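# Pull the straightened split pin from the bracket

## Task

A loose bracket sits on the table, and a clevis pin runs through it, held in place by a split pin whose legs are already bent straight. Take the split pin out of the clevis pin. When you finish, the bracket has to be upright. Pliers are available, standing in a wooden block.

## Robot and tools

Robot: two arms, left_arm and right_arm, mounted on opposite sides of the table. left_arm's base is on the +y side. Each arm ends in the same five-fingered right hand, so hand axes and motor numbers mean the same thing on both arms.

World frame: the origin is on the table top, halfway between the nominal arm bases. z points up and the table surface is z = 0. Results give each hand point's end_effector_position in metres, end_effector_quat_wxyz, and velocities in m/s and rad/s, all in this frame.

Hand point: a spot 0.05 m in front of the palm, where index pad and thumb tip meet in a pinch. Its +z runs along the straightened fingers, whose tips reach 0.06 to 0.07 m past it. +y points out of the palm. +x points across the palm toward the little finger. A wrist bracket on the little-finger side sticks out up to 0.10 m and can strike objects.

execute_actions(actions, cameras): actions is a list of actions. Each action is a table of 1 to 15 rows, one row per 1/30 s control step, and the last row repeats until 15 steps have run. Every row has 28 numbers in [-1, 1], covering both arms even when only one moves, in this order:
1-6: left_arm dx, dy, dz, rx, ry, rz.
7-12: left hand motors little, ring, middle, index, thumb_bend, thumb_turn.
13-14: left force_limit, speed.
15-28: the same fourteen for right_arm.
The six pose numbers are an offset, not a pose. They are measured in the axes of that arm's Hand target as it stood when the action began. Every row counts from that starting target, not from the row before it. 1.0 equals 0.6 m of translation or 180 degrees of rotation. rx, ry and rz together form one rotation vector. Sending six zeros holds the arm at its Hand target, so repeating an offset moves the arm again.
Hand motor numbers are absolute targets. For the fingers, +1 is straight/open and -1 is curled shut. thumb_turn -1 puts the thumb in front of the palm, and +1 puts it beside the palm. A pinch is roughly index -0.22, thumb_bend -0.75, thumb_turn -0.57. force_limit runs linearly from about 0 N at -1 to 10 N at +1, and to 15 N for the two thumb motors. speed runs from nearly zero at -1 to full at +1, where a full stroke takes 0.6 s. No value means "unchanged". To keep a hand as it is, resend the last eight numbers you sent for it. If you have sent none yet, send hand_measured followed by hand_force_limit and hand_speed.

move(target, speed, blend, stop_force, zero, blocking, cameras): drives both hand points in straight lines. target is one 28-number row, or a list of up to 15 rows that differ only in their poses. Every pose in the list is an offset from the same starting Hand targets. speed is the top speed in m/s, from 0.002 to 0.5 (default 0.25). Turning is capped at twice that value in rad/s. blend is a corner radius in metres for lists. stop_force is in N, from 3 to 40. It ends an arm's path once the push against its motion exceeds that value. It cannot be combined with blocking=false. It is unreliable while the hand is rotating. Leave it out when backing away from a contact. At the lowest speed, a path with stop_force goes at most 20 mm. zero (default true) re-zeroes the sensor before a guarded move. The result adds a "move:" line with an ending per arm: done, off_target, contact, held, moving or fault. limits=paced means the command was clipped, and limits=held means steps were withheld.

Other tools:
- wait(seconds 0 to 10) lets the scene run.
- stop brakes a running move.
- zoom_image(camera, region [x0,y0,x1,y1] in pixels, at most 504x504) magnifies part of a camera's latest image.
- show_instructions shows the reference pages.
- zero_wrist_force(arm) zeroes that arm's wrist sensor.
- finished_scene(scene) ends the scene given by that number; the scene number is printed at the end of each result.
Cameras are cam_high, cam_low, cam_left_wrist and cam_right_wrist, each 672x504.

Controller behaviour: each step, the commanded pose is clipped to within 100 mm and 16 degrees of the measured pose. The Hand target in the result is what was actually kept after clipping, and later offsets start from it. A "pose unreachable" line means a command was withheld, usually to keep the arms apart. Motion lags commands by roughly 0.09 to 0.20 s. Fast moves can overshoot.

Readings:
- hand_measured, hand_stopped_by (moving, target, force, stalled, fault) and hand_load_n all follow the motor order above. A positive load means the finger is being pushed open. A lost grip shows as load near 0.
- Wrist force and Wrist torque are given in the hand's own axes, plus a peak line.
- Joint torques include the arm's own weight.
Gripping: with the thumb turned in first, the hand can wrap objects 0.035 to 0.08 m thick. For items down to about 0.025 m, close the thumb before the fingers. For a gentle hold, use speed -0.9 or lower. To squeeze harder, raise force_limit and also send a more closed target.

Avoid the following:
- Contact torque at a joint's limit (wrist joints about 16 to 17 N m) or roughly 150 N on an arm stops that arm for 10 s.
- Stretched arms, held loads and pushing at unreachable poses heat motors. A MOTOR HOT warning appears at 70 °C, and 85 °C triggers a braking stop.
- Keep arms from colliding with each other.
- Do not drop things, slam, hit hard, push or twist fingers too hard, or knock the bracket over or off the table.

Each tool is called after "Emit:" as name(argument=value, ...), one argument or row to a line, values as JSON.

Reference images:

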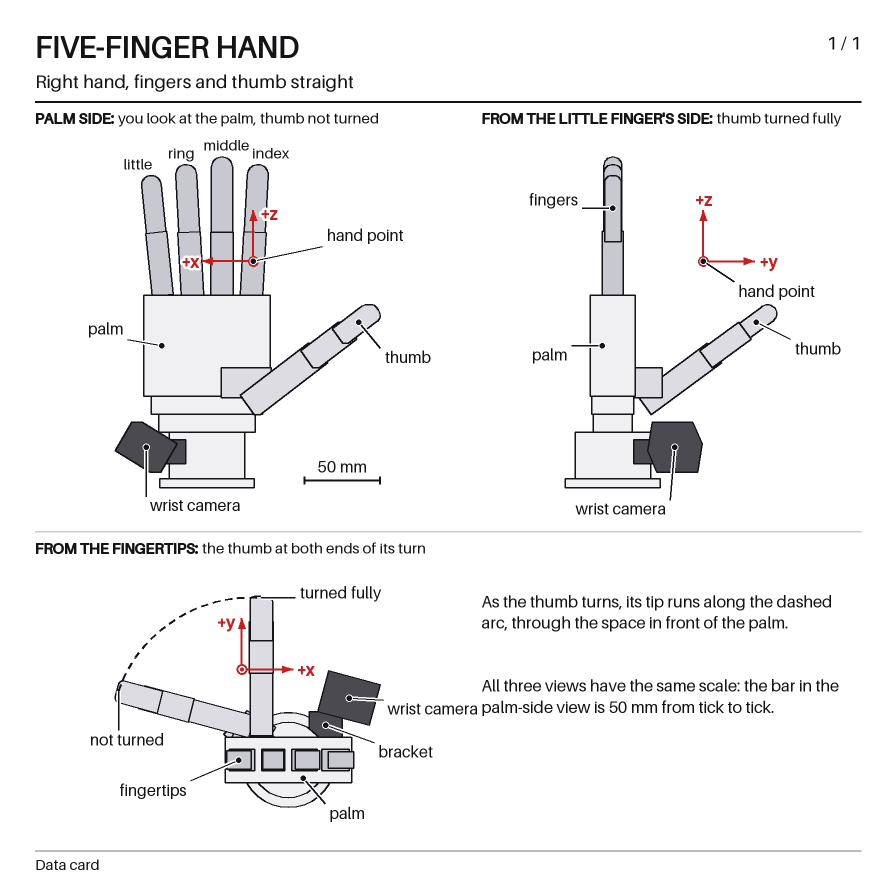

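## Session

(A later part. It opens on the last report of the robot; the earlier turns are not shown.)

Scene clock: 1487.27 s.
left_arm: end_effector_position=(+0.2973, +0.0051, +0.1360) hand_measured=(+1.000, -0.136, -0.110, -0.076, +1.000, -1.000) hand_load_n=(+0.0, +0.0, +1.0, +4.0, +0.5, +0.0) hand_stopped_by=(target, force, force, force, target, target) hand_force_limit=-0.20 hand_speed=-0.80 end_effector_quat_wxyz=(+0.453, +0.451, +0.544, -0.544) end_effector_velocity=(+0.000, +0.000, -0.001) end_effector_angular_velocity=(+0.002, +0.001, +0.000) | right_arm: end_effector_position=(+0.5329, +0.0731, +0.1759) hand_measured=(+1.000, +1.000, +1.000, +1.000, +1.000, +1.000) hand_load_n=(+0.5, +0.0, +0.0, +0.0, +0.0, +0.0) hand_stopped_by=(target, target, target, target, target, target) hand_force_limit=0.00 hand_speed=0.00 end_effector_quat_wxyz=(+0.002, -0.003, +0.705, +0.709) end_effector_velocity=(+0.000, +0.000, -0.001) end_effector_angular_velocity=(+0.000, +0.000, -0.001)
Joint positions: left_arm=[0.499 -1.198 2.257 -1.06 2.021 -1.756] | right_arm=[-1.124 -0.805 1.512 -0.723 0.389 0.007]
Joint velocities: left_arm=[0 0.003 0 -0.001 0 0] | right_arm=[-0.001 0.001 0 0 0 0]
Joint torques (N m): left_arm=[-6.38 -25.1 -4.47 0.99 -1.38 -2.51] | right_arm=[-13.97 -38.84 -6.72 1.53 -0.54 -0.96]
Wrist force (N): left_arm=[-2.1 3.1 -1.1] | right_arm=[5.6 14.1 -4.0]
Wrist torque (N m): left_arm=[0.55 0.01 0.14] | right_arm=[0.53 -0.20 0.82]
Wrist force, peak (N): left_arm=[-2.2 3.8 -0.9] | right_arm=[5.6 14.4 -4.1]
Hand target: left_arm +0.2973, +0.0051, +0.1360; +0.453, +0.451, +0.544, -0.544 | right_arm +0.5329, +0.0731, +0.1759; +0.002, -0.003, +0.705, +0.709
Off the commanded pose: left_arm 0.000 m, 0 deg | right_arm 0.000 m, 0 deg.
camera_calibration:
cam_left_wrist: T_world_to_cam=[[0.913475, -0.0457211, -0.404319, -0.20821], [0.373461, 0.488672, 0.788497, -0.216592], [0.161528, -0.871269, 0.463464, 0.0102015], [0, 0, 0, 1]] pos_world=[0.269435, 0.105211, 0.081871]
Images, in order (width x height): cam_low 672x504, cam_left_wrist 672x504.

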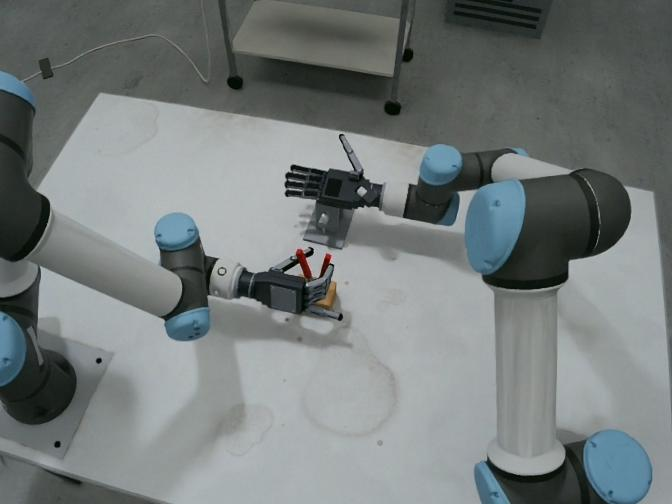

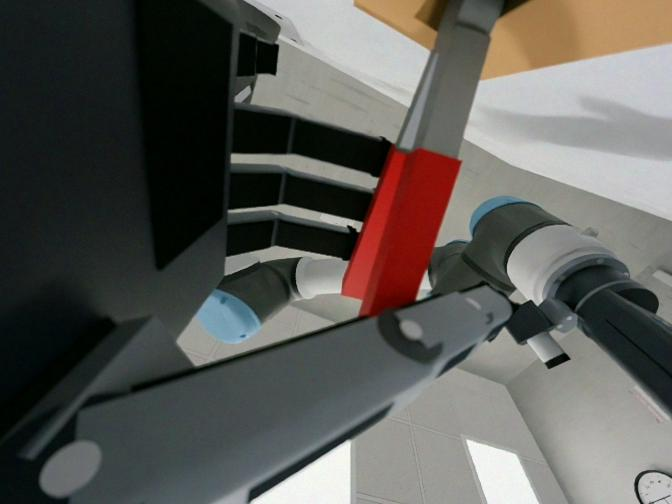

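Emit:
move(
  target=[-0.05,0,0,0,0,0,1,-0.92,-0.92,-0.92,1,-1,-0.2,-0.8,0,0,0,0,0,0,1,1,1,1,1,1,0,0],
  speed=0.03,
  cameras=["cam_low","cam_left_wrist"],
)

Emit:
zoom_image(
  camera="cam_low",
  region=[250, 210, 390, 330],
)

Emit:
zoom_image(
  camera="cam_left_wrist",
  region=[300, 0, 660, 360],
)

Scene clock: 1493.47 s.
left_arm: end_effector_position=(+0.3028, +0.0051, +0.1655) hand_measured=(+1.000, -0.136, -0.110, -0.076, +1.000, -1.000) hand_load_n=(+0.0, +0.0, +1.0, +3.5, +0.5, -1.5) hand_stopped_by=(target, force, force, force, target, target) hand_force_limit=-0.20 hand_speed=-0.80 end_effector_quat_wxyz=(+0.453, +0.451, +0.544, -0.544) end_effector_velocity=(+0.000, +0.000, +0.002) end_effector_angular_velocity=(-0.001, +0.000, +0.000) | right_arm: end_effector_position=(+0.5329, +0.0731, +0.1759) hand_measured=(+1.000, +1.000, +1.000, +1.000, +1.000, +1.000) hand_load_n=(+0.0, +0.0, +0.0, +0.0, +0.0, +0.0) hand_stopped_by=(target, target, target, target, target, target) hand_force_limit=0.00 hand_speed=0.00 end_effector_quat_wxyz=(+0.002, -0.003, +0.705, +0.709) end_effector_velocity=(+0.000, +0.000, +0.000) end_effector_angular_velocity=(+0.000, -0.001, -0.001)
Joint positions: left_arm=[0.513 -1.266 2.23 -0.965 2.035 -1.756] | right_arm=[-1.124 -0.805 1.512 -0.723 0.389 0.007]
Joint velocities: left_arm=[0 -0.003 -0.001 0.004 0 0] | right_arm=[0 0 0 0 0.001 -0.001]
Joint torques (N m): left_arm=[10.79 -37.73 -21.39 0.91 0.93 0.35] | right_arm=[-13.98 -38.98 -6.99 1.55 -0.68 -1.02]
Wrist force (N): left_arm=[0.5 3.7 -0.8] | right_arm=[5.9 14.2 -4.1]
Wrist torque (N m): left_arm=[0.57 0.00 0.13] | right_arm=[0.54 -0.23 0.83]
Wrist force, peak (N): left_arm=[-2.3 3.9 -1.1] | right_arm=[6.0 14.3 -4.0]
Hand target: left_arm +0.3028, +0.0051, +0.1656; +0.453, +0.451, +0.544, -0.544 | right_arm +0.5329, +0.0731, +0.1759; +0.002, -0.003, +0.705, +0.709
Off the commanded pose: left_arm 0.000 m, 0 deg | right_arm 0.000 m, 0 deg.
move: done
camera_calibration:
cam_left_wrist: T_world_to_cam=[[0.913444, -0.0457216, -0.404388, -0.201316], [0.373518, 0.488683, 0.788462, -0.241895], [0.161568, -0.871262, 0.463463, -0.00430399], [0, 0, 0, 1]] pos_world=[0.274938, 0.105256, 0.11131]
Images, in order (width x height): cam_low 672x504, cam_left_wrist 672x504.

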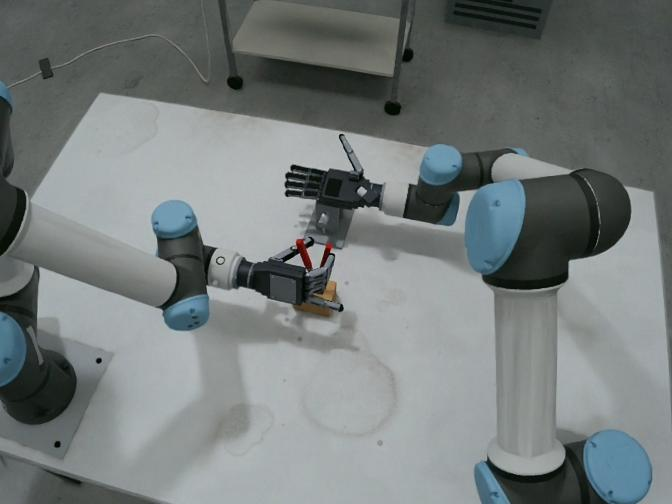

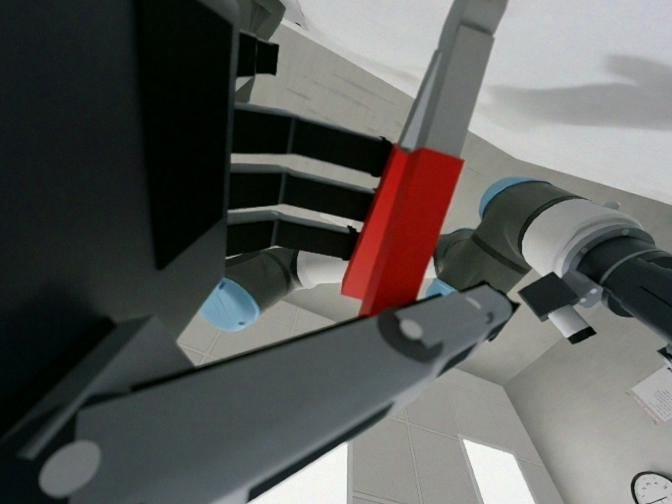

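Scaled by 3.600 from the camera's 672x504 image, which has a finer 960x720 frame.

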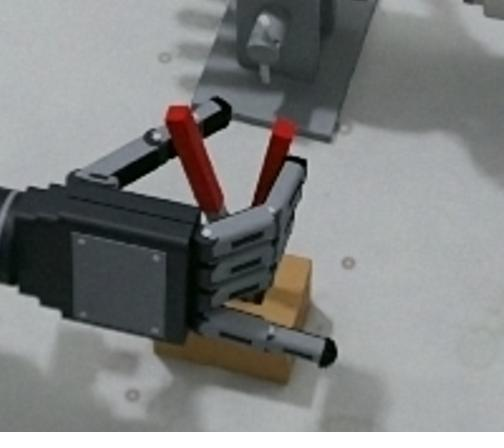

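Scaled by 1.400 from the camera's 672x504 image, which has a finer 960x720 frame.

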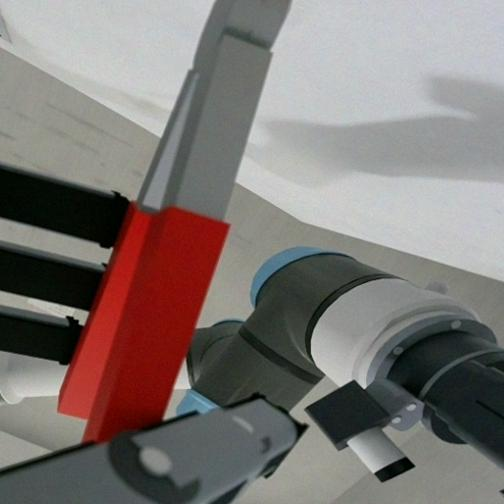

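Emit:
move(
  target=[
    [-0.147,-0.0285,0,0,0,0,1,-0.92,-0.92,-0.92,1,-1,-0.2,-0.8,0,0,0,0,0,0,1,1,1,1,1,1,0,0],
    [-0.147,-0.0285,0,0,0,0.0611,1,-0.92,-0.92,-0.92,1,-1,-0.2,-0.8,0,0,0,0,0,0,1,1,1,1,1,1,0,0],
  ],
  speed=0.08,
  cameras=["cam_low","cam_left_wrist","cam_high"],
)

Emit:
zoom_image(
  camera="cam_low",
  region=[250, 180, 390, 300],
)

Emit:
zoom_image(
  camera="cam_high",
  region=[340, 220, 440, 340],
)

Scene clock: 1506.10 s.
left_arm: end_effector_position=(+0.3022, +0.0052, +0.2555) hand_measured=(+1.000, -0.136, -0.110, -0.076, +1.000, -1.000) hand_load_n=(+0.0, +0.0, +1.0, +3.5, +0.5, -1.5) hand_stopped_by=(target, force, force, force, target, target) hand_force_limit=-0.20 hand_speed=-0.80 end_effector_quat_wxyz=(+0.503, +0.501, +0.499, -0.498) end_effector_velocity=(+0.000, +0.000, +0.000) end_effector_angular_velocity=(-0.001, -0.004, +0.001) | right_arm: end_effector_position=(+0.5329, +0.0731, +0.1759) hand_measured=(+1.000, +1.000, +1.000, +1.000, +1.000, +1.000) hand_load_n=(+0.0, +0.0, +0.0, +0.0, +0.0, -0.5) hand_stopped_by=(target, target, target, target, target, target) hand_force_limit=0.00 hand_speed=0.00 end_effector_quat_wxyz=(+0.002, -0.003, +0.705, +0.709) end_effector_velocity=(+0.000, +0.000, +0.001) end_effector_angular_velocity=(+0.001, -0.003, +0.000)
Joint positions: left_arm=[0.524 -1.428 2.151 -0.724 2.046 -1.564] | right_arm=[-1.124 -0.805 1.512 -0.723 0.389 0.007]
Joint velocities: left_arm=[0.001 0.001 0 -0.002 0 0.003] | right_arm=[0 -0.001 0 -0.002 0 -0.001]
Joint torques (N m): left_arm=[11.36 -17.9 -11.76 -4.37 1.3 3.15] | right_arm=[-14.2 -38.53 -6.87 1.6 -0.66 -0.95]
Wrist force (N): left_arm=[0.7 3.7 -0.5] | right_arm=[5.6 14.1 -4.1]
Wrist torque (N m): left_arm=[0.58 -0.06 0.14] | right_arm=[0.53 -0.19 0.81]
Wrist force, peak (N): left_arm=[1.1 4.2 -0.8] | right_arm=[5.8 14.4 -4.1]
Hand target: left_arm +0.3022, +0.0052, +0.2555; +0.503, +0.501, +0.499, -0.498 | right_arm +0.5329, +0.0731, +0.1759; +0.002, -0.003, +0.705, +0.709
Off the commanded pose: left_arm 0.000 m, 0 deg | right_arm 0.000 m, 0 deg.
move: done
camera_calibration:
cam_left_wrist: T_world_to_cam=[[0.973761, -0.0453915, -0.223001, -0.228937], [0.216371, 0.488328, 0.845411, -0.279794], [0.0705231, -0.871479, 0.485336, -0.0239208], [0, 0, 0, 1]] pos_world=[0.285156, 0.105393, 0.197098]
Images, in order (width x height): cam_high 672x504, cam_low 672x504, cam_left_wrist 672x504.

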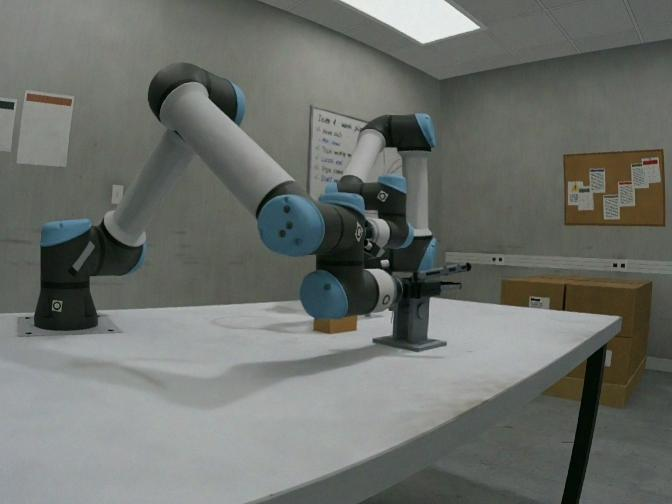

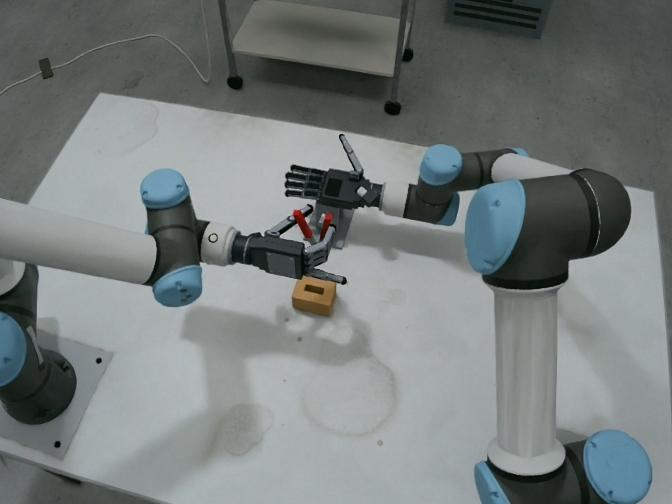

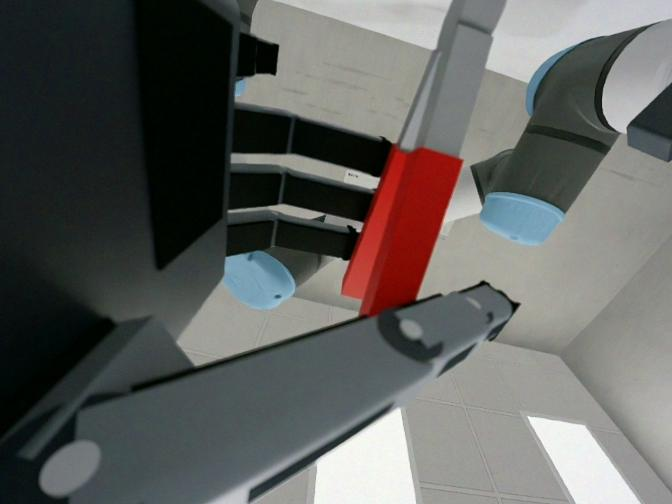

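Scaled by 3.600 from the camera's 672x504 image, which has a finer 960x720 frame.

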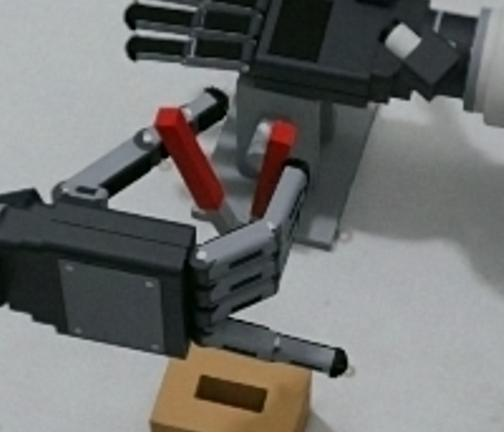

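Scaled by 4.200 from the camera's 672x504 image, which has a finer 960x720 frame.

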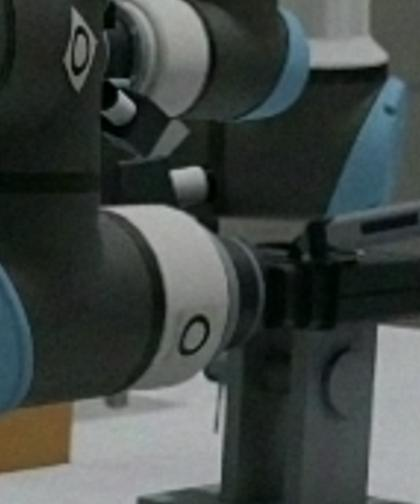

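Emit:
move(
  target=[0,0.2238,-0.033,0,0,0,1,-0.92,-0.92,-0.92,1,-1,-0.2,-0.8,0,0,0,0,0,0,1,1,1,1,1,1,0,0],
  speed=0.08,
  stop_force=6,
)

Emit:
zoom_image(
  camera="cam_low",
  region=[270, 150, 390, 250],
)

Emit:
zoom_image(
  camera="cam_high",
  region=[360, 220, 460, 340],
)

Emit:
zoom_image(
  camera="cam_left_wrist",
  region=[250, 0, 550, 300],
)

Scene clock: 1534.57 s.
left_arm: end_effector_position=(+0.4365, +0.0253, +0.2564) hand_measured=(+1.000, -0.136, -0.110, -0.076, +1.000, -1.000) hand_load_n=(+0.0, +0.0, +1.0, +3.5, +0.5, -1.5) hand_stopped_by=(target, force, force, force, target, target) hand_force_limit=-0.20 hand_speed=-0.80 end_effector_quat_wxyz=(+0.503, +0.501, +0.499, -0.498) end_effector_velocity=(+0.000, +0.000, -0.001) end_effector_angular_velocity=(+0.002, +0.002, +0.000) | right_arm: end_effector_position=(+0.5329, +0.0731, +0.1759) hand_measured=(+1.000, +1.000, +1.000, +1.000, +1.000, +1.000) hand_load_n=(+0.0, +0.0, +0.0, +0.0, +0.0, +0.0) hand_stopped_by=(target, target, target, target, target, target) hand_force_limit=0.00 hand_speed=0.00 end_effector_quat_wxyz=(+0.002, -0.003, +0.705, +0.709) end_effector_velocity=(+0.000, +0.000, +0.000) end_effector_angular_velocity=(+0.000, +0.000, +0.000)
Joint positions: left_arm=[0.822 -1.222 1.871 -0.651 2.344 -1.564] | right_arm=[-1.124 -0.805 1.512 -0.723 0.389 0.007]
Joint velocities: left_arm=[0 0.001 0 0.001 0 0] | right_arm=[0 0.001 0 0 0 -0.001]
Joint torques (N m): left_arm=[12.62 -27.5 -25.1 0.83 1.37 2.83] | right_arm=[-13.46 -38.92 -6.86 1.52 -0.84 -1.01]
Wrist force (N): left_arm=[0.7 3.7 -0.6] | right_arm=[5.6 14.2 -4.1]
Wrist torque (N m): left_arm=[0.62 -0.09 0.12] | right_arm=[0.54 -0.20 0.83]
Wrist force, peak (N): left_arm=[0.7 4.4 -0.9] | right_arm=[5.9 14.3 -4.1]
Hand target: left_arm +0.4365, +0.0253, +0.2564; +0.503, +0.501, +0.499, -0.498 | right_arm +0.5329, +0.0731, +0.1759; +0.002, -0.003, +0.705, +0.709
Off the commanded pose: left_arm 0.000 m, 0 deg | right_arm 0.000 m, 0 deg.
move: done
camera_calibration:
cam_left_wrist: T_world_to_cam=[[0.973915, -0.0453505, -0.222335, -0.358889], [0.215787, 0.488155, 0.84566, -0.319235], [0.0701832, -0.871578, 0.485208, -0.0161414], [0, 0, 0, 1]] pos_world=[0.419547, 0.125492, 0.198002]
cam_right_wrist: T_world_to_cam=[[-0.324861, -0.0346389, 0.945127, 0.00365948], [0.8197, -0.508792, 0.263102, -0.443696], [0.47176, 0.860192, 0.19368, -0.232105], [0, 0, 0, 1]] pos_world=[0.474384, -0.0259674, 0.158233]

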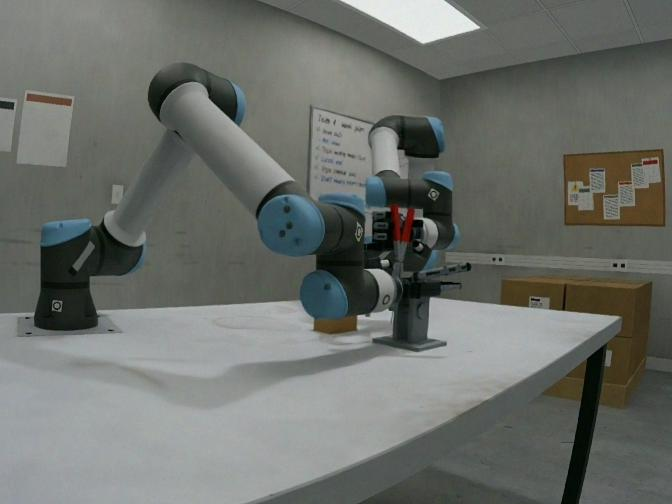

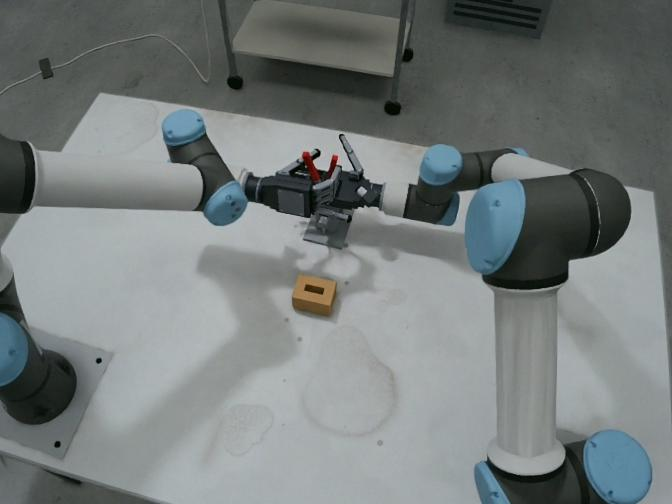

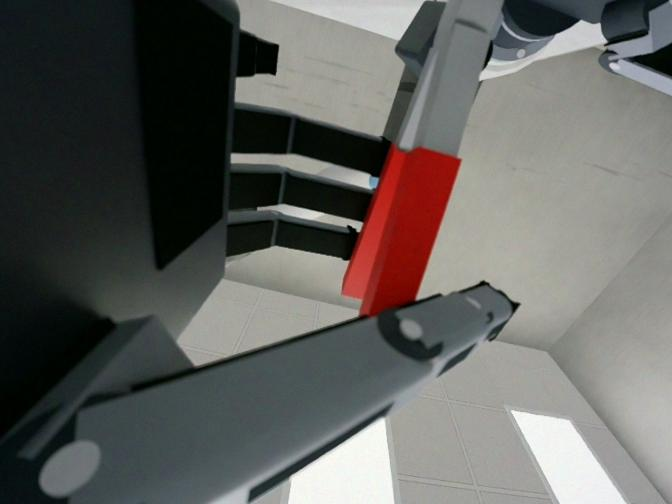

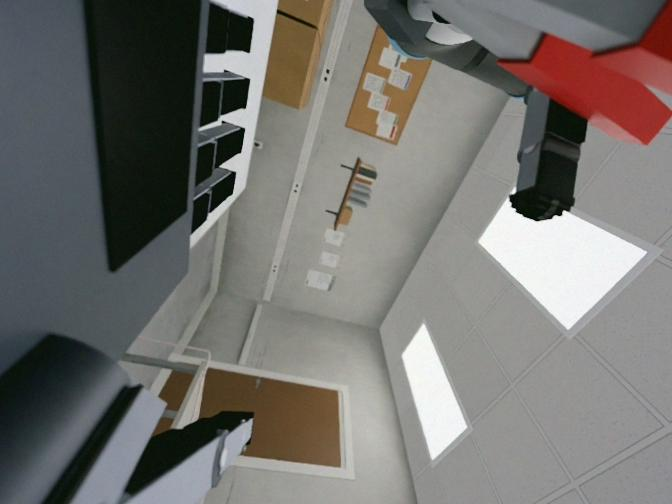

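Scaled by 4.200 from the camera's 672x504 image, which has a finer 960x720 frame.

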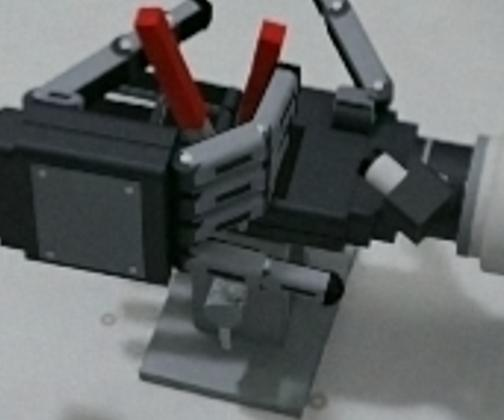

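Scaled by 4.200 from the camera's 672x504 image, which has a finer 960x720 frame.

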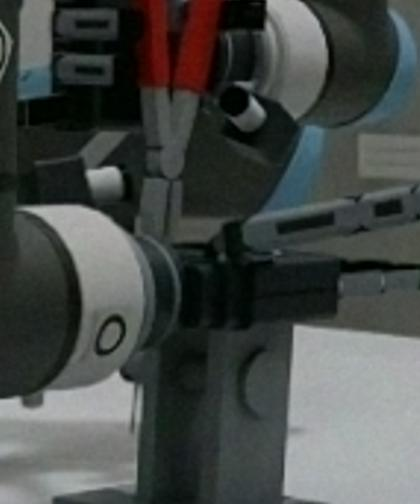

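Scaled by 1.680 from the camera's 672x504 image, which has a finer 960x720 frame.

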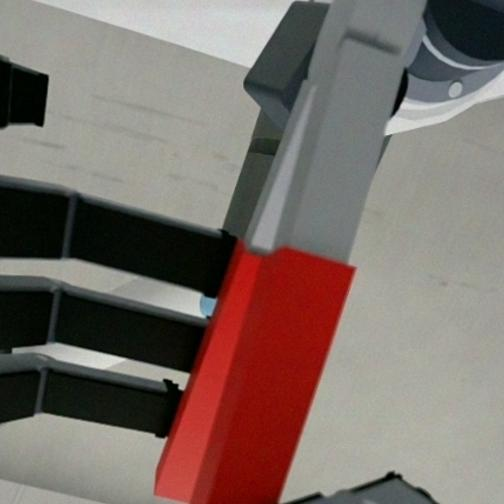

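Emit:
move(
  target=[0.03,-0.0067,0.0042,0,0,0,1,-0.92,-0.92,-0.92,1,-1,-0.2,-0.8,0,0,0,0,0,0,1,1,1,1,1,1,0,0],
  speed=0.06,
  cameras=[],
)

Emit:
move(
  target=[0.0533,0,0,0,0,0,1,-0.92,-0.92,-0.92,1,-1,-0.2,-0.8,0,0,0,0,0,0,1,1,1,1,1,1,0,0],
  speed=0.01,
  stop_force=3,
  cameras=["cam_low","cam_high"],
)

Emit:
zoom_image(
  camera="cam_high",
  region=[360, 220, 460, 340],
)

Emit:
zoom_image(
  camera="cam_low",
  region=[270, 150, 390, 250],
)

Scene clock: 1572.10 s.
left_arm: end_effector_position=(+0.4327, +0.0228, +0.2385) hand_measured=(+1.000, -0.136, -0.110, -0.076, +1.000, -1.000) hand_load_n=(+0.0, +0.0, +1.0, +3.5, +0.5, -1.5) hand_stopped_by=(target, force, force, force, target, target) hand_force_limit=-0.20 hand_speed=-0.80 end_effector_quat_wxyz=(+0.503, +0.501, +0.498, -0.498) end_effector_velocity=(+0.000, +0.000, -0.001) end_effector_angular_velocity=(-0.001, +0.001, +0.000) | right_arm: end_effector_position=(+0.5329, +0.0731, +0.1759) hand_measured=(+1.000, +1.000, +1.000, +1.000, +1.000, +1.000) hand_load_n=(+0.0, +0.0, +0.0, +0.0, +0.0, +0.0) hand_stopped_by=(target, target, target, target, target, target) hand_force_limit=0.00 hand_speed=0.00 end_effector_quat_wxyz=(+0.002, -0.003, +0.705, +0.709) end_effector_velocity=(+0.000, +0.000, +0.001) end_effector_angular_velocity=(+0.001, -0.003, +0.000)
Joint positions: left_arm=[0.812 -1.198 1.895 -0.698 2.334 -1.564] | right_arm=[-1.124 -0.805 1.512 -0.723 0.389 0.007]
Joint velocities: left_arm=[0 0.002 0.001 -0.005 0 -0.002] | right_arm=[0 -0.001 0 -0.001 0 -0.001]
Joint torques (N m): left_arm=[-8.18 -29.13 -9.19 -4.4 -1.32 -2.43] | right_arm=[-13.34 -38.64 -7.1 1.57 -0.86 -1.04]
Wrist force (N): left_arm=[0.7 3.6 -0.7] | right_arm=[5.8 14.1 -4.0]
Wrist torque (N m): left_arm=[0.57 -0.08 0.12] | right_arm=[0.53 -0.23 0.83]
Wrist force, peak (N): left_arm=[0.6 3.9 -0.7] | right_arm=[5.8 14.3 -4.0]
Hand target: left_arm +0.4326, +0.0228, +0.2384; +0.503, +0.501, +0.499, -0.498 | right_arm +0.5329, +0.0731, +0.1759; +0.002, -0.003, +0.705, +0.709
Off the commanded pose: left_arm 0.000 m, 0 deg | right_arm 0.000 m, 0 deg.
move: done
No camera images: "cameras" was empty.

Scene clock: 1574.77 s.
left_arm: end_effector_position=(+0.4327, +0.0228, +0.2243) hand_measured=(+1.000, -0.136, -0.110, -0.076, +1.000, -1.000) hand_load_n=(+0.0, +0.0, +1.0, +3.5, +0.5, -0.5) hand_stopped_by=(target, force, force, force, target, target) hand_force_limit=-0.20 hand_speed=-0.80 end_effector_quat_wxyz=(+0.503, +0.501, +0.498, -0.498) end_effector_velocity=(+0.000, +0.000, +0.000) end_effector_angular_velocity=(+0.000, +0.000, -0.001) | right_arm: end_effector_position=(+0.5329, +0.0731, +0.1759) hand_measured=(+1.000, +1.000, +1.000, +1.000, +1.000, +1.000) hand_load_n=(+0.0, +0.0, +0.5, +0.0, +0.0, +0.0) hand_stopped_by=(target, target, target, target, target, target) hand_force_limit=0.00 hand_speed=0.00 end_effector_quat_wxyz=(+0.002, -0.003, +0.705, +0.709) end_effector_velocity=(+0.000, +0.000, +0.000) end_effector_angular_velocity=(+0.000, -0.001, +0.000)
Joint positions: left_arm=[0.812 -1.175 1.907 -0.733 2.334 -1.564] | right_arm=[-1.124 -0.805 1.512 -0.723 0.389 0.007]
Joint velocities: left_arm=[0 0 -0.001 0 0 0] | right_arm=[0 0 0 -0.001 0 0]
Joint torques (N m): left_arm=[7.02 -44.43 -23.4 1.36 0.76 -0.75] | right_arm=[-13.79 -38.55 -7.26 1.54 -0.93 -1.06]
Wrist force (N): left_arm=[-1.3 4.0 -0.9] | right_arm=[5.8 14.2 -3.9]
Wrist torque (N m): left_arm=[0.64 -0.04 0.15] | right_arm=[0.54 -0.23 0.83]
Wrist force, peak (N): left_arm=[-3.8 4.0 -0.6] | right_arm=[5.8 14.3 -4.2]
Hand target: left_arm +0.4327, +0.0228, +0.2243; +0.503, +0.501, +0.498, -0.498 | right_arm +0.5329, +0.0731, +0.1759; +0.002, -0.003, +0.705, +0.709
Off the commanded pose: left_arm 0.018 m, 0 deg | right_arm 0.000 m, 0 deg.
move: contact (left_arm)
Images, in order (width x height): cam_high 672x504, cam_low 672x504.

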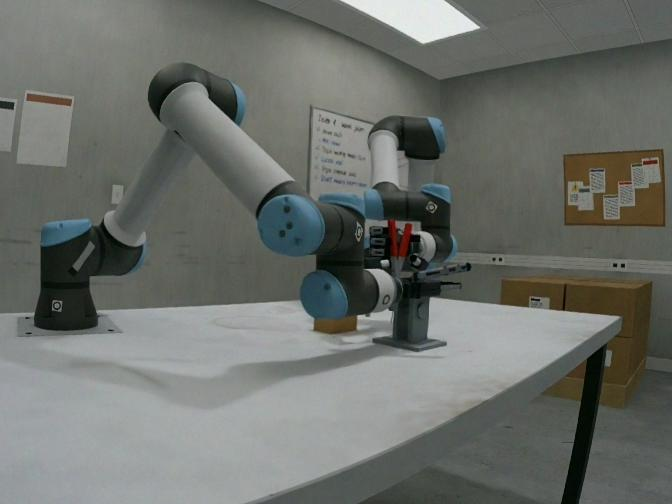

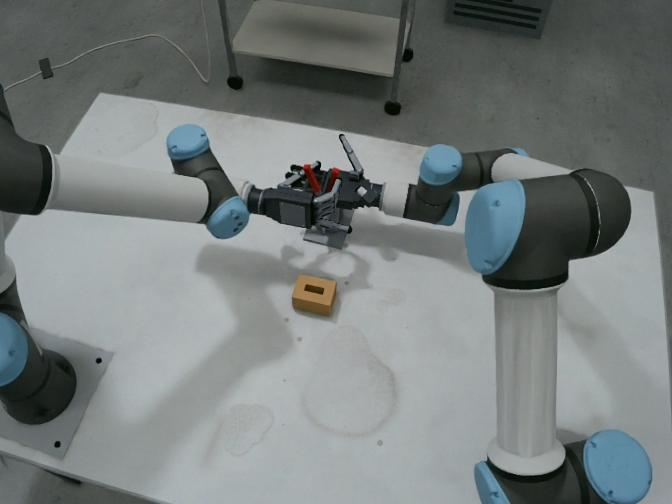

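Scaled by 4.200 from the camera's 672x504 image, which has a finer 960x720 frame.

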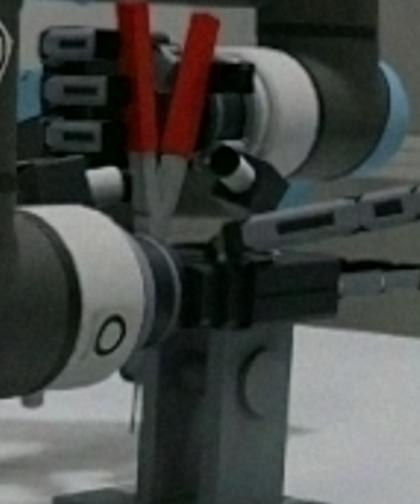

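Scaled by 4.200 from the camera's 672x504 image, which has a finer 960x720 frame.

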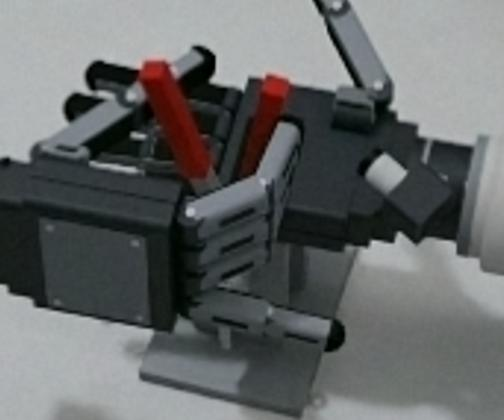

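Emit:
move(
  target=[-0.0067,0,0.005,0,0,0,1,-0.92,-0.92,-0.92,1,-1,-0.2,-0.8,0,0,0,0,0,0,1,1,1,1,1,1,0,0],
  speed=0.03,
  cameras=[],
)

Emit:
move(
  target=[0.03,0,0,0,0,0,1,-0.92,-0.92,-0.92,1,-1,-0.2,-0.8,0,0,0,0,0,0,1,1,1,1,1,1,0,0],
  speed=0.01,
  stop_force=3,
  cameras=[],
)

Scene clock: 1585.13 s.
left_arm: end_effector_position=(+0.4327, +0.0199, +0.2282) hand_measured=(+1.000, -0.136, -0.110, -0.076, +1.000, -1.000) hand_load_n=(+0.0, +0.5, +1.0, +3.5, +0.5, -1.5) hand_stopped_by=(target, force, force, force, target, target) hand_force_limit=-0.20 hand_speed=-0.80 end_effector_quat_wxyz=(+0.503, +0.501, +0.498, -0.498) end_effector_velocity=(+0.000, -0.001, +0.000) end_effector_angular_velocity=(+0.002, +0.002, -0.001) | right_arm: end_effector_position=(+0.5329, +0.0731, +0.1759) hand_measured=(+1.000, +1.000, +1.000, +1.000, +1.000, +1.000) hand_load_n=(+0.0, -0.5, +0.0, +0.0, +0.0, +0.0) hand_stopped_by=(target, target, target, target, target, target) hand_force_limit=0.00 hand_speed=0.00 end_effector_quat_wxyz=(+0.002, -0.003, +0.705, +0.709) end_effector_velocity=(+0.000, +0.000, +0.000) end_effector_angular_velocity=(+0.000, +0.003, +0.000)
Joint positions: left_arm=[0.808 -1.179 1.899 -0.722 2.329 -1.564] | right_arm=[-1.124 -0.805 1.512 -0.723 0.389 0.007]
Joint velocities: left_arm=[-0.002 0.001 -0.002 0.003 -0.001 0] | right_arm=[0 0 0 0 0 0.004]
Joint torques (N m): left_arm=[-9.83 -46.3 -25.39 1.03 -1.2 -1.96] | right_arm=[-13.64 -38.77 -7.04 1.44 -1.02 -1.2]
Wrist force (N): left_arm=[0.8 3.6 -0.6] | right_arm=[5.8 14.1 -3.9]
Wrist torque (N m): left_arm=[0.58 -0.09 0.13] | right_arm=[0.52 -0.23 0.83]
Wrist force, peak (N): left_arm=[-1.4 4.0 -1.2] | right_arm=[5.7 14.4 -4.1]
Hand target: left_arm +0.4327, +0.0198, +0.2283; +0.503, +0.501, +0.498, -0.498 | right_arm +0.5329, +0.0731, +0.1759; +0.002, -0.003, +0.705, +0.709
Off the commanded pose: left_arm 0.000 m, 0 deg | right_arm 0.000 m, 0 deg.
move: done
No camera images: "cameras" was empty.

Scene clock: 1586.80 s.
left_arm: end_effector_position=(+0.4327, +0.0197, +0.2241) hand_measured=(+1.000, -0.136, -0.110, -0.076, +1.000, -1.000) hand_load_n=(+0.0, +0.0, +1.0, +3.5, +0.5, -0.5) hand_stopped_by=(target, force, force, force, target, target) hand_force_limit=-0.20 hand_speed=-0.80 end_effector_quat_wxyz=(+0.503, +0.501, +0.498, -0.498) end_effector_velocity=(+0.000, +0.000, +0.002) end_effector_angular_velocity=(-0.002, -0.002, +0.000) | right_arm: end_effector_position=(+0.5329, +0.0731, +0.1759) hand_measured=(+1.000, +1.000, +1.000, +1.000, +1.000, +1.000) hand_load_n=(+0.0, +0.0, +0.0, +0.0, +0.0, +0.0) hand_stopped_by=(target, target, target, target, target, target) hand_force_limit=0.00 hand_speed=0.00 end_effector_quat_wxyz=(+0.002, -0.003, +0.705, +0.709) end_effector_velocity=(+0.000, +0.000, +0.000) end_effector_angular_velocity=(+0.000, +0.002, +0.000)
Joint positions: left_arm=[0.808 -1.172 1.903 -0.732 2.329 -1.564] | right_arm=[-1.124 -0.805 1.512 -0.723 0.389 0.007]
Joint velocities: left_arm=[0 -0.003 0 0 0 0] | right_arm=[0 0 0 0 0 0.001]
Joint torques (N m): left_arm=[-7.31 -43.89 -24.4 1.28 -0.55 -1.34] | right_arm=[-13.61 -38.48 -7.21 1.53 -1.05 -1.12]
Wrist force (N): left_arm=[-1.4 3.7 -0.7] | right_arm=[5.7 14.2 -3.9]
Wrist torque (N m): left_arm=[0.59 -0.05 0.14] | right_arm=[0.54 -0.22 0.83]
Wrist force, peak (N): left_arm=[-4.0 4.4 -0.5] | right_arm=[5.8 14.3 -4.0]
Hand target: left_arm +0.4327, +0.0197, +0.2241; +0.503, +0.501, +0.498, -0.498 | right_arm +0.5329, +0.0731, +0.1759; +0.002, -0.003, +0.705, +0.709
Off the commanded pose: left_arm 0.014 m, 0 deg | right_arm 0.000 m, 0 deg.
move: contact (left_arm)
No camera images: "cameras" was empty.

Emit:
move(
  target=[-0.0067,-0.0133,0,0,0,0,1,-0.92,-0.92,-0.92,1,-1,-0.2,-0.8,0,0,0,0,0,0,1,1,1,1,1,1,0,0],
  speed=0.03,
  cameras=[],
)

Emit:
move(
  target=[0.03,0,0,0,0,0,1,-0.92,-0.92,-0.92,1,-1,-0.2,-0.8,0,0,0,0,0,0,1,1,1,1,1,1,0,0],
  speed=0.01,
  stop_force=3,
  cameras=["cam_high"],
)

Emit:
zoom_image(
  camera="cam_high",
  region=[360, 220, 460, 340],
)

Scene clock: 1594.63 s.
left_arm: end_effector_position=(+0.4249, +0.0197, +0.2280) hand_measured=(+1.000, -0.136, -0.110, -0.076, +1.000, -1.000) hand_load_n=(+0.0, -0.5, +1.0, +3.5, +0.0, -1.5) hand_stopped_by=(target, force, force, force, target, target) hand_force_limit=-0.20 hand_speed=-0.80 end_effector_quat_wxyz=(+0.503, +0.501, +0.498, -0.498) end_effector_velocity=(-0.001, +0.000, +0.001) end_effector_angular_velocity=(+0.000, +0.000, -0.001) | right_arm: end_effector_position=(+0.5329, +0.0731, +0.1759) hand_measured=(+1.000, +1.000, +1.000, +1.000, +1.000, +1.000) hand_load_n=(+0.0, +0.0, +0.0, +0.0, +0.0, +0.0) hand_stopped_by=(target, target, target, target, target, target) hand_force_limit=0.00 hand_speed=0.00 end_effector_quat_wxyz=(+0.002, -0.003, +0.705, +0.709) end_effector_velocity=(-0.001, +0.001, -0.001) end_effector_angular_velocity=(-0.001, +0.002, +0.002)
Joint positions: left_arm=[0.795 -1.191 1.92 -0.73 2.317 -1.564] | right_arm=[-1.124 -0.805 1.512 -0.723 0.389 0.007]
Joint velocities: left_arm=[-0.002 -0.004 0.003 0 -0.002 0] | right_arm=[0.001 0.001 0 0.001 0 0]
Joint torques (N m): left_arm=[-6.26 -43.92 -7.15 0.93 -0.95 -0.85] | right_arm=[-13.46 -38.97 -7.54 1.51 -1.07 -1.11]
Wrist force (N): left_arm=[1.0 3.7 -0.6] | right_arm=[5.8 14.1 -3.8]
Wrist torque (N m): left_arm=[0.58 -0.12 0.14] | right_arm=[0.51 -0.23 0.82]
Wrist force, peak (N): left_arm=[-1.5 4.3 -0.8] | right_arm=[5.9 14.3 -4.0]
Hand target: left_arm +0.4247, +0.0197, +0.2280; +0.503, +0.501, +0.498, -0.498 | right_arm +0.5329, +0.0731, +0.1759; +0.002, -0.003, +0.705, +0.709
Off the commanded pose: left_arm 0.000 m, 0 deg | right_arm 0.000 m, 0 deg.
move: done
No camera images: "cameras" was empty.

Scene clock: 1596.27 s.
left_arm: end_effector_position=(+0.4248, +0.0197, +0.2239) hand_measured=(+1.000, -0.136, -0.110, -0.076, +1.000, -1.000) hand_load_n=(+0.0, +0.0, +1.0, +4.0, +0.5, +0.0) hand_stopped_by=(target, force, force, force, target, target) hand_force_limit=-0.20 hand_speed=-0.80 end_effector_quat_wxyz=(+0.503, +0.501, +0.498, -0.498) end_effector_velocity=(+0.000, +0.000, -0.001) end_effector_angular_velocity=(+0.002, +0.001, +0.000) | right_arm: end_effector_position=(+0.5329, +0.0731, +0.1759) hand_measured=(+1.000, +1.000, +1.000, +1.000, +1.000, +1.000) hand_load_n=(+0.0, +0.0, +0.0, +0.0, +0.0, +0.0) hand_stopped_by=(target, target, target, target, target, target) hand_force_limit=0.00 hand_speed=0.00 end_effector_quat_wxyz=(+0.002, -0.003, +0.705, +0.709) end_effector_velocity=(+0.000, +0.000, +0.000) end_effector_angular_velocity=(+0.000, -0.002, -0.001)
Joint positions: left_arm=[0.795 -1.185 1.923 -0.74 2.317 -1.564] | right_arm=[-1.124 -0.805 1.512 -0.723 0.389 0.007]
Joint velocities: left_arm=[0 0.001 0 0.001 0 0] | right_arm=[-0.001 0 0 -0.001 0 -0.001]
Joint torques (N m): left_arm=[-7.42 -43.21 -24.49 1.27 -0.81 0.08] | right_arm=[-13.31 -39.03 -7.33 1.42 -1.11 -1.17]
Wrist force (N): left_arm=[-1.5 3.7 -1.1] | right_arm=[5.7 14.2 -4.0]
Wrist torque (N m): left_arm=[0.59 -0.04 0.16] | right_arm=[0.54 -0.21 0.82]
Wrist force, peak (N): left_arm=[-3.8 3.9 -1.0] | right_arm=[5.8 14.4 -4.0]
Hand target: left_arm +0.4248, +0.0197, +0.2239; +0.503, +0.501, +0.498, -0.498 | right_arm +0.5329, +0.0731, +0.1759; +0.002, -0.003, +0.705, +0.709
Off the commanded pose: left_arm 0.014 m, 0 deg | right_arm 0.000 m, 0 deg.
move: contact (left_arm)
Images, in order (width x height): cam_high 672x504.

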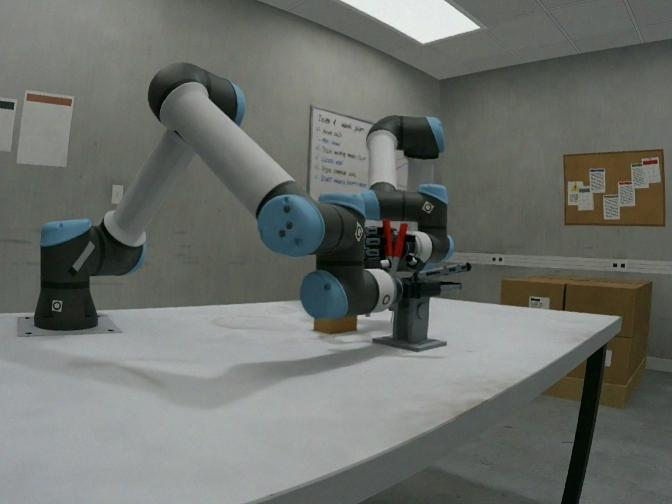

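Scaled by 4.200 from the camera's 672x504 image, which has a finer 960x720 frame.

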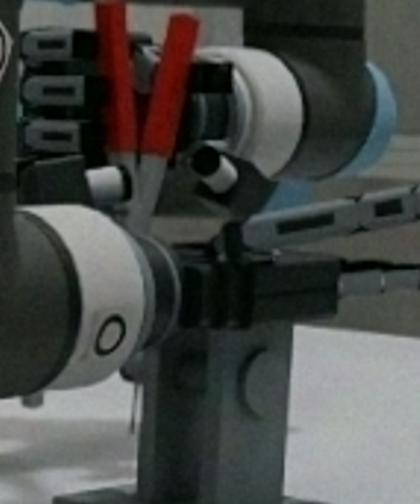

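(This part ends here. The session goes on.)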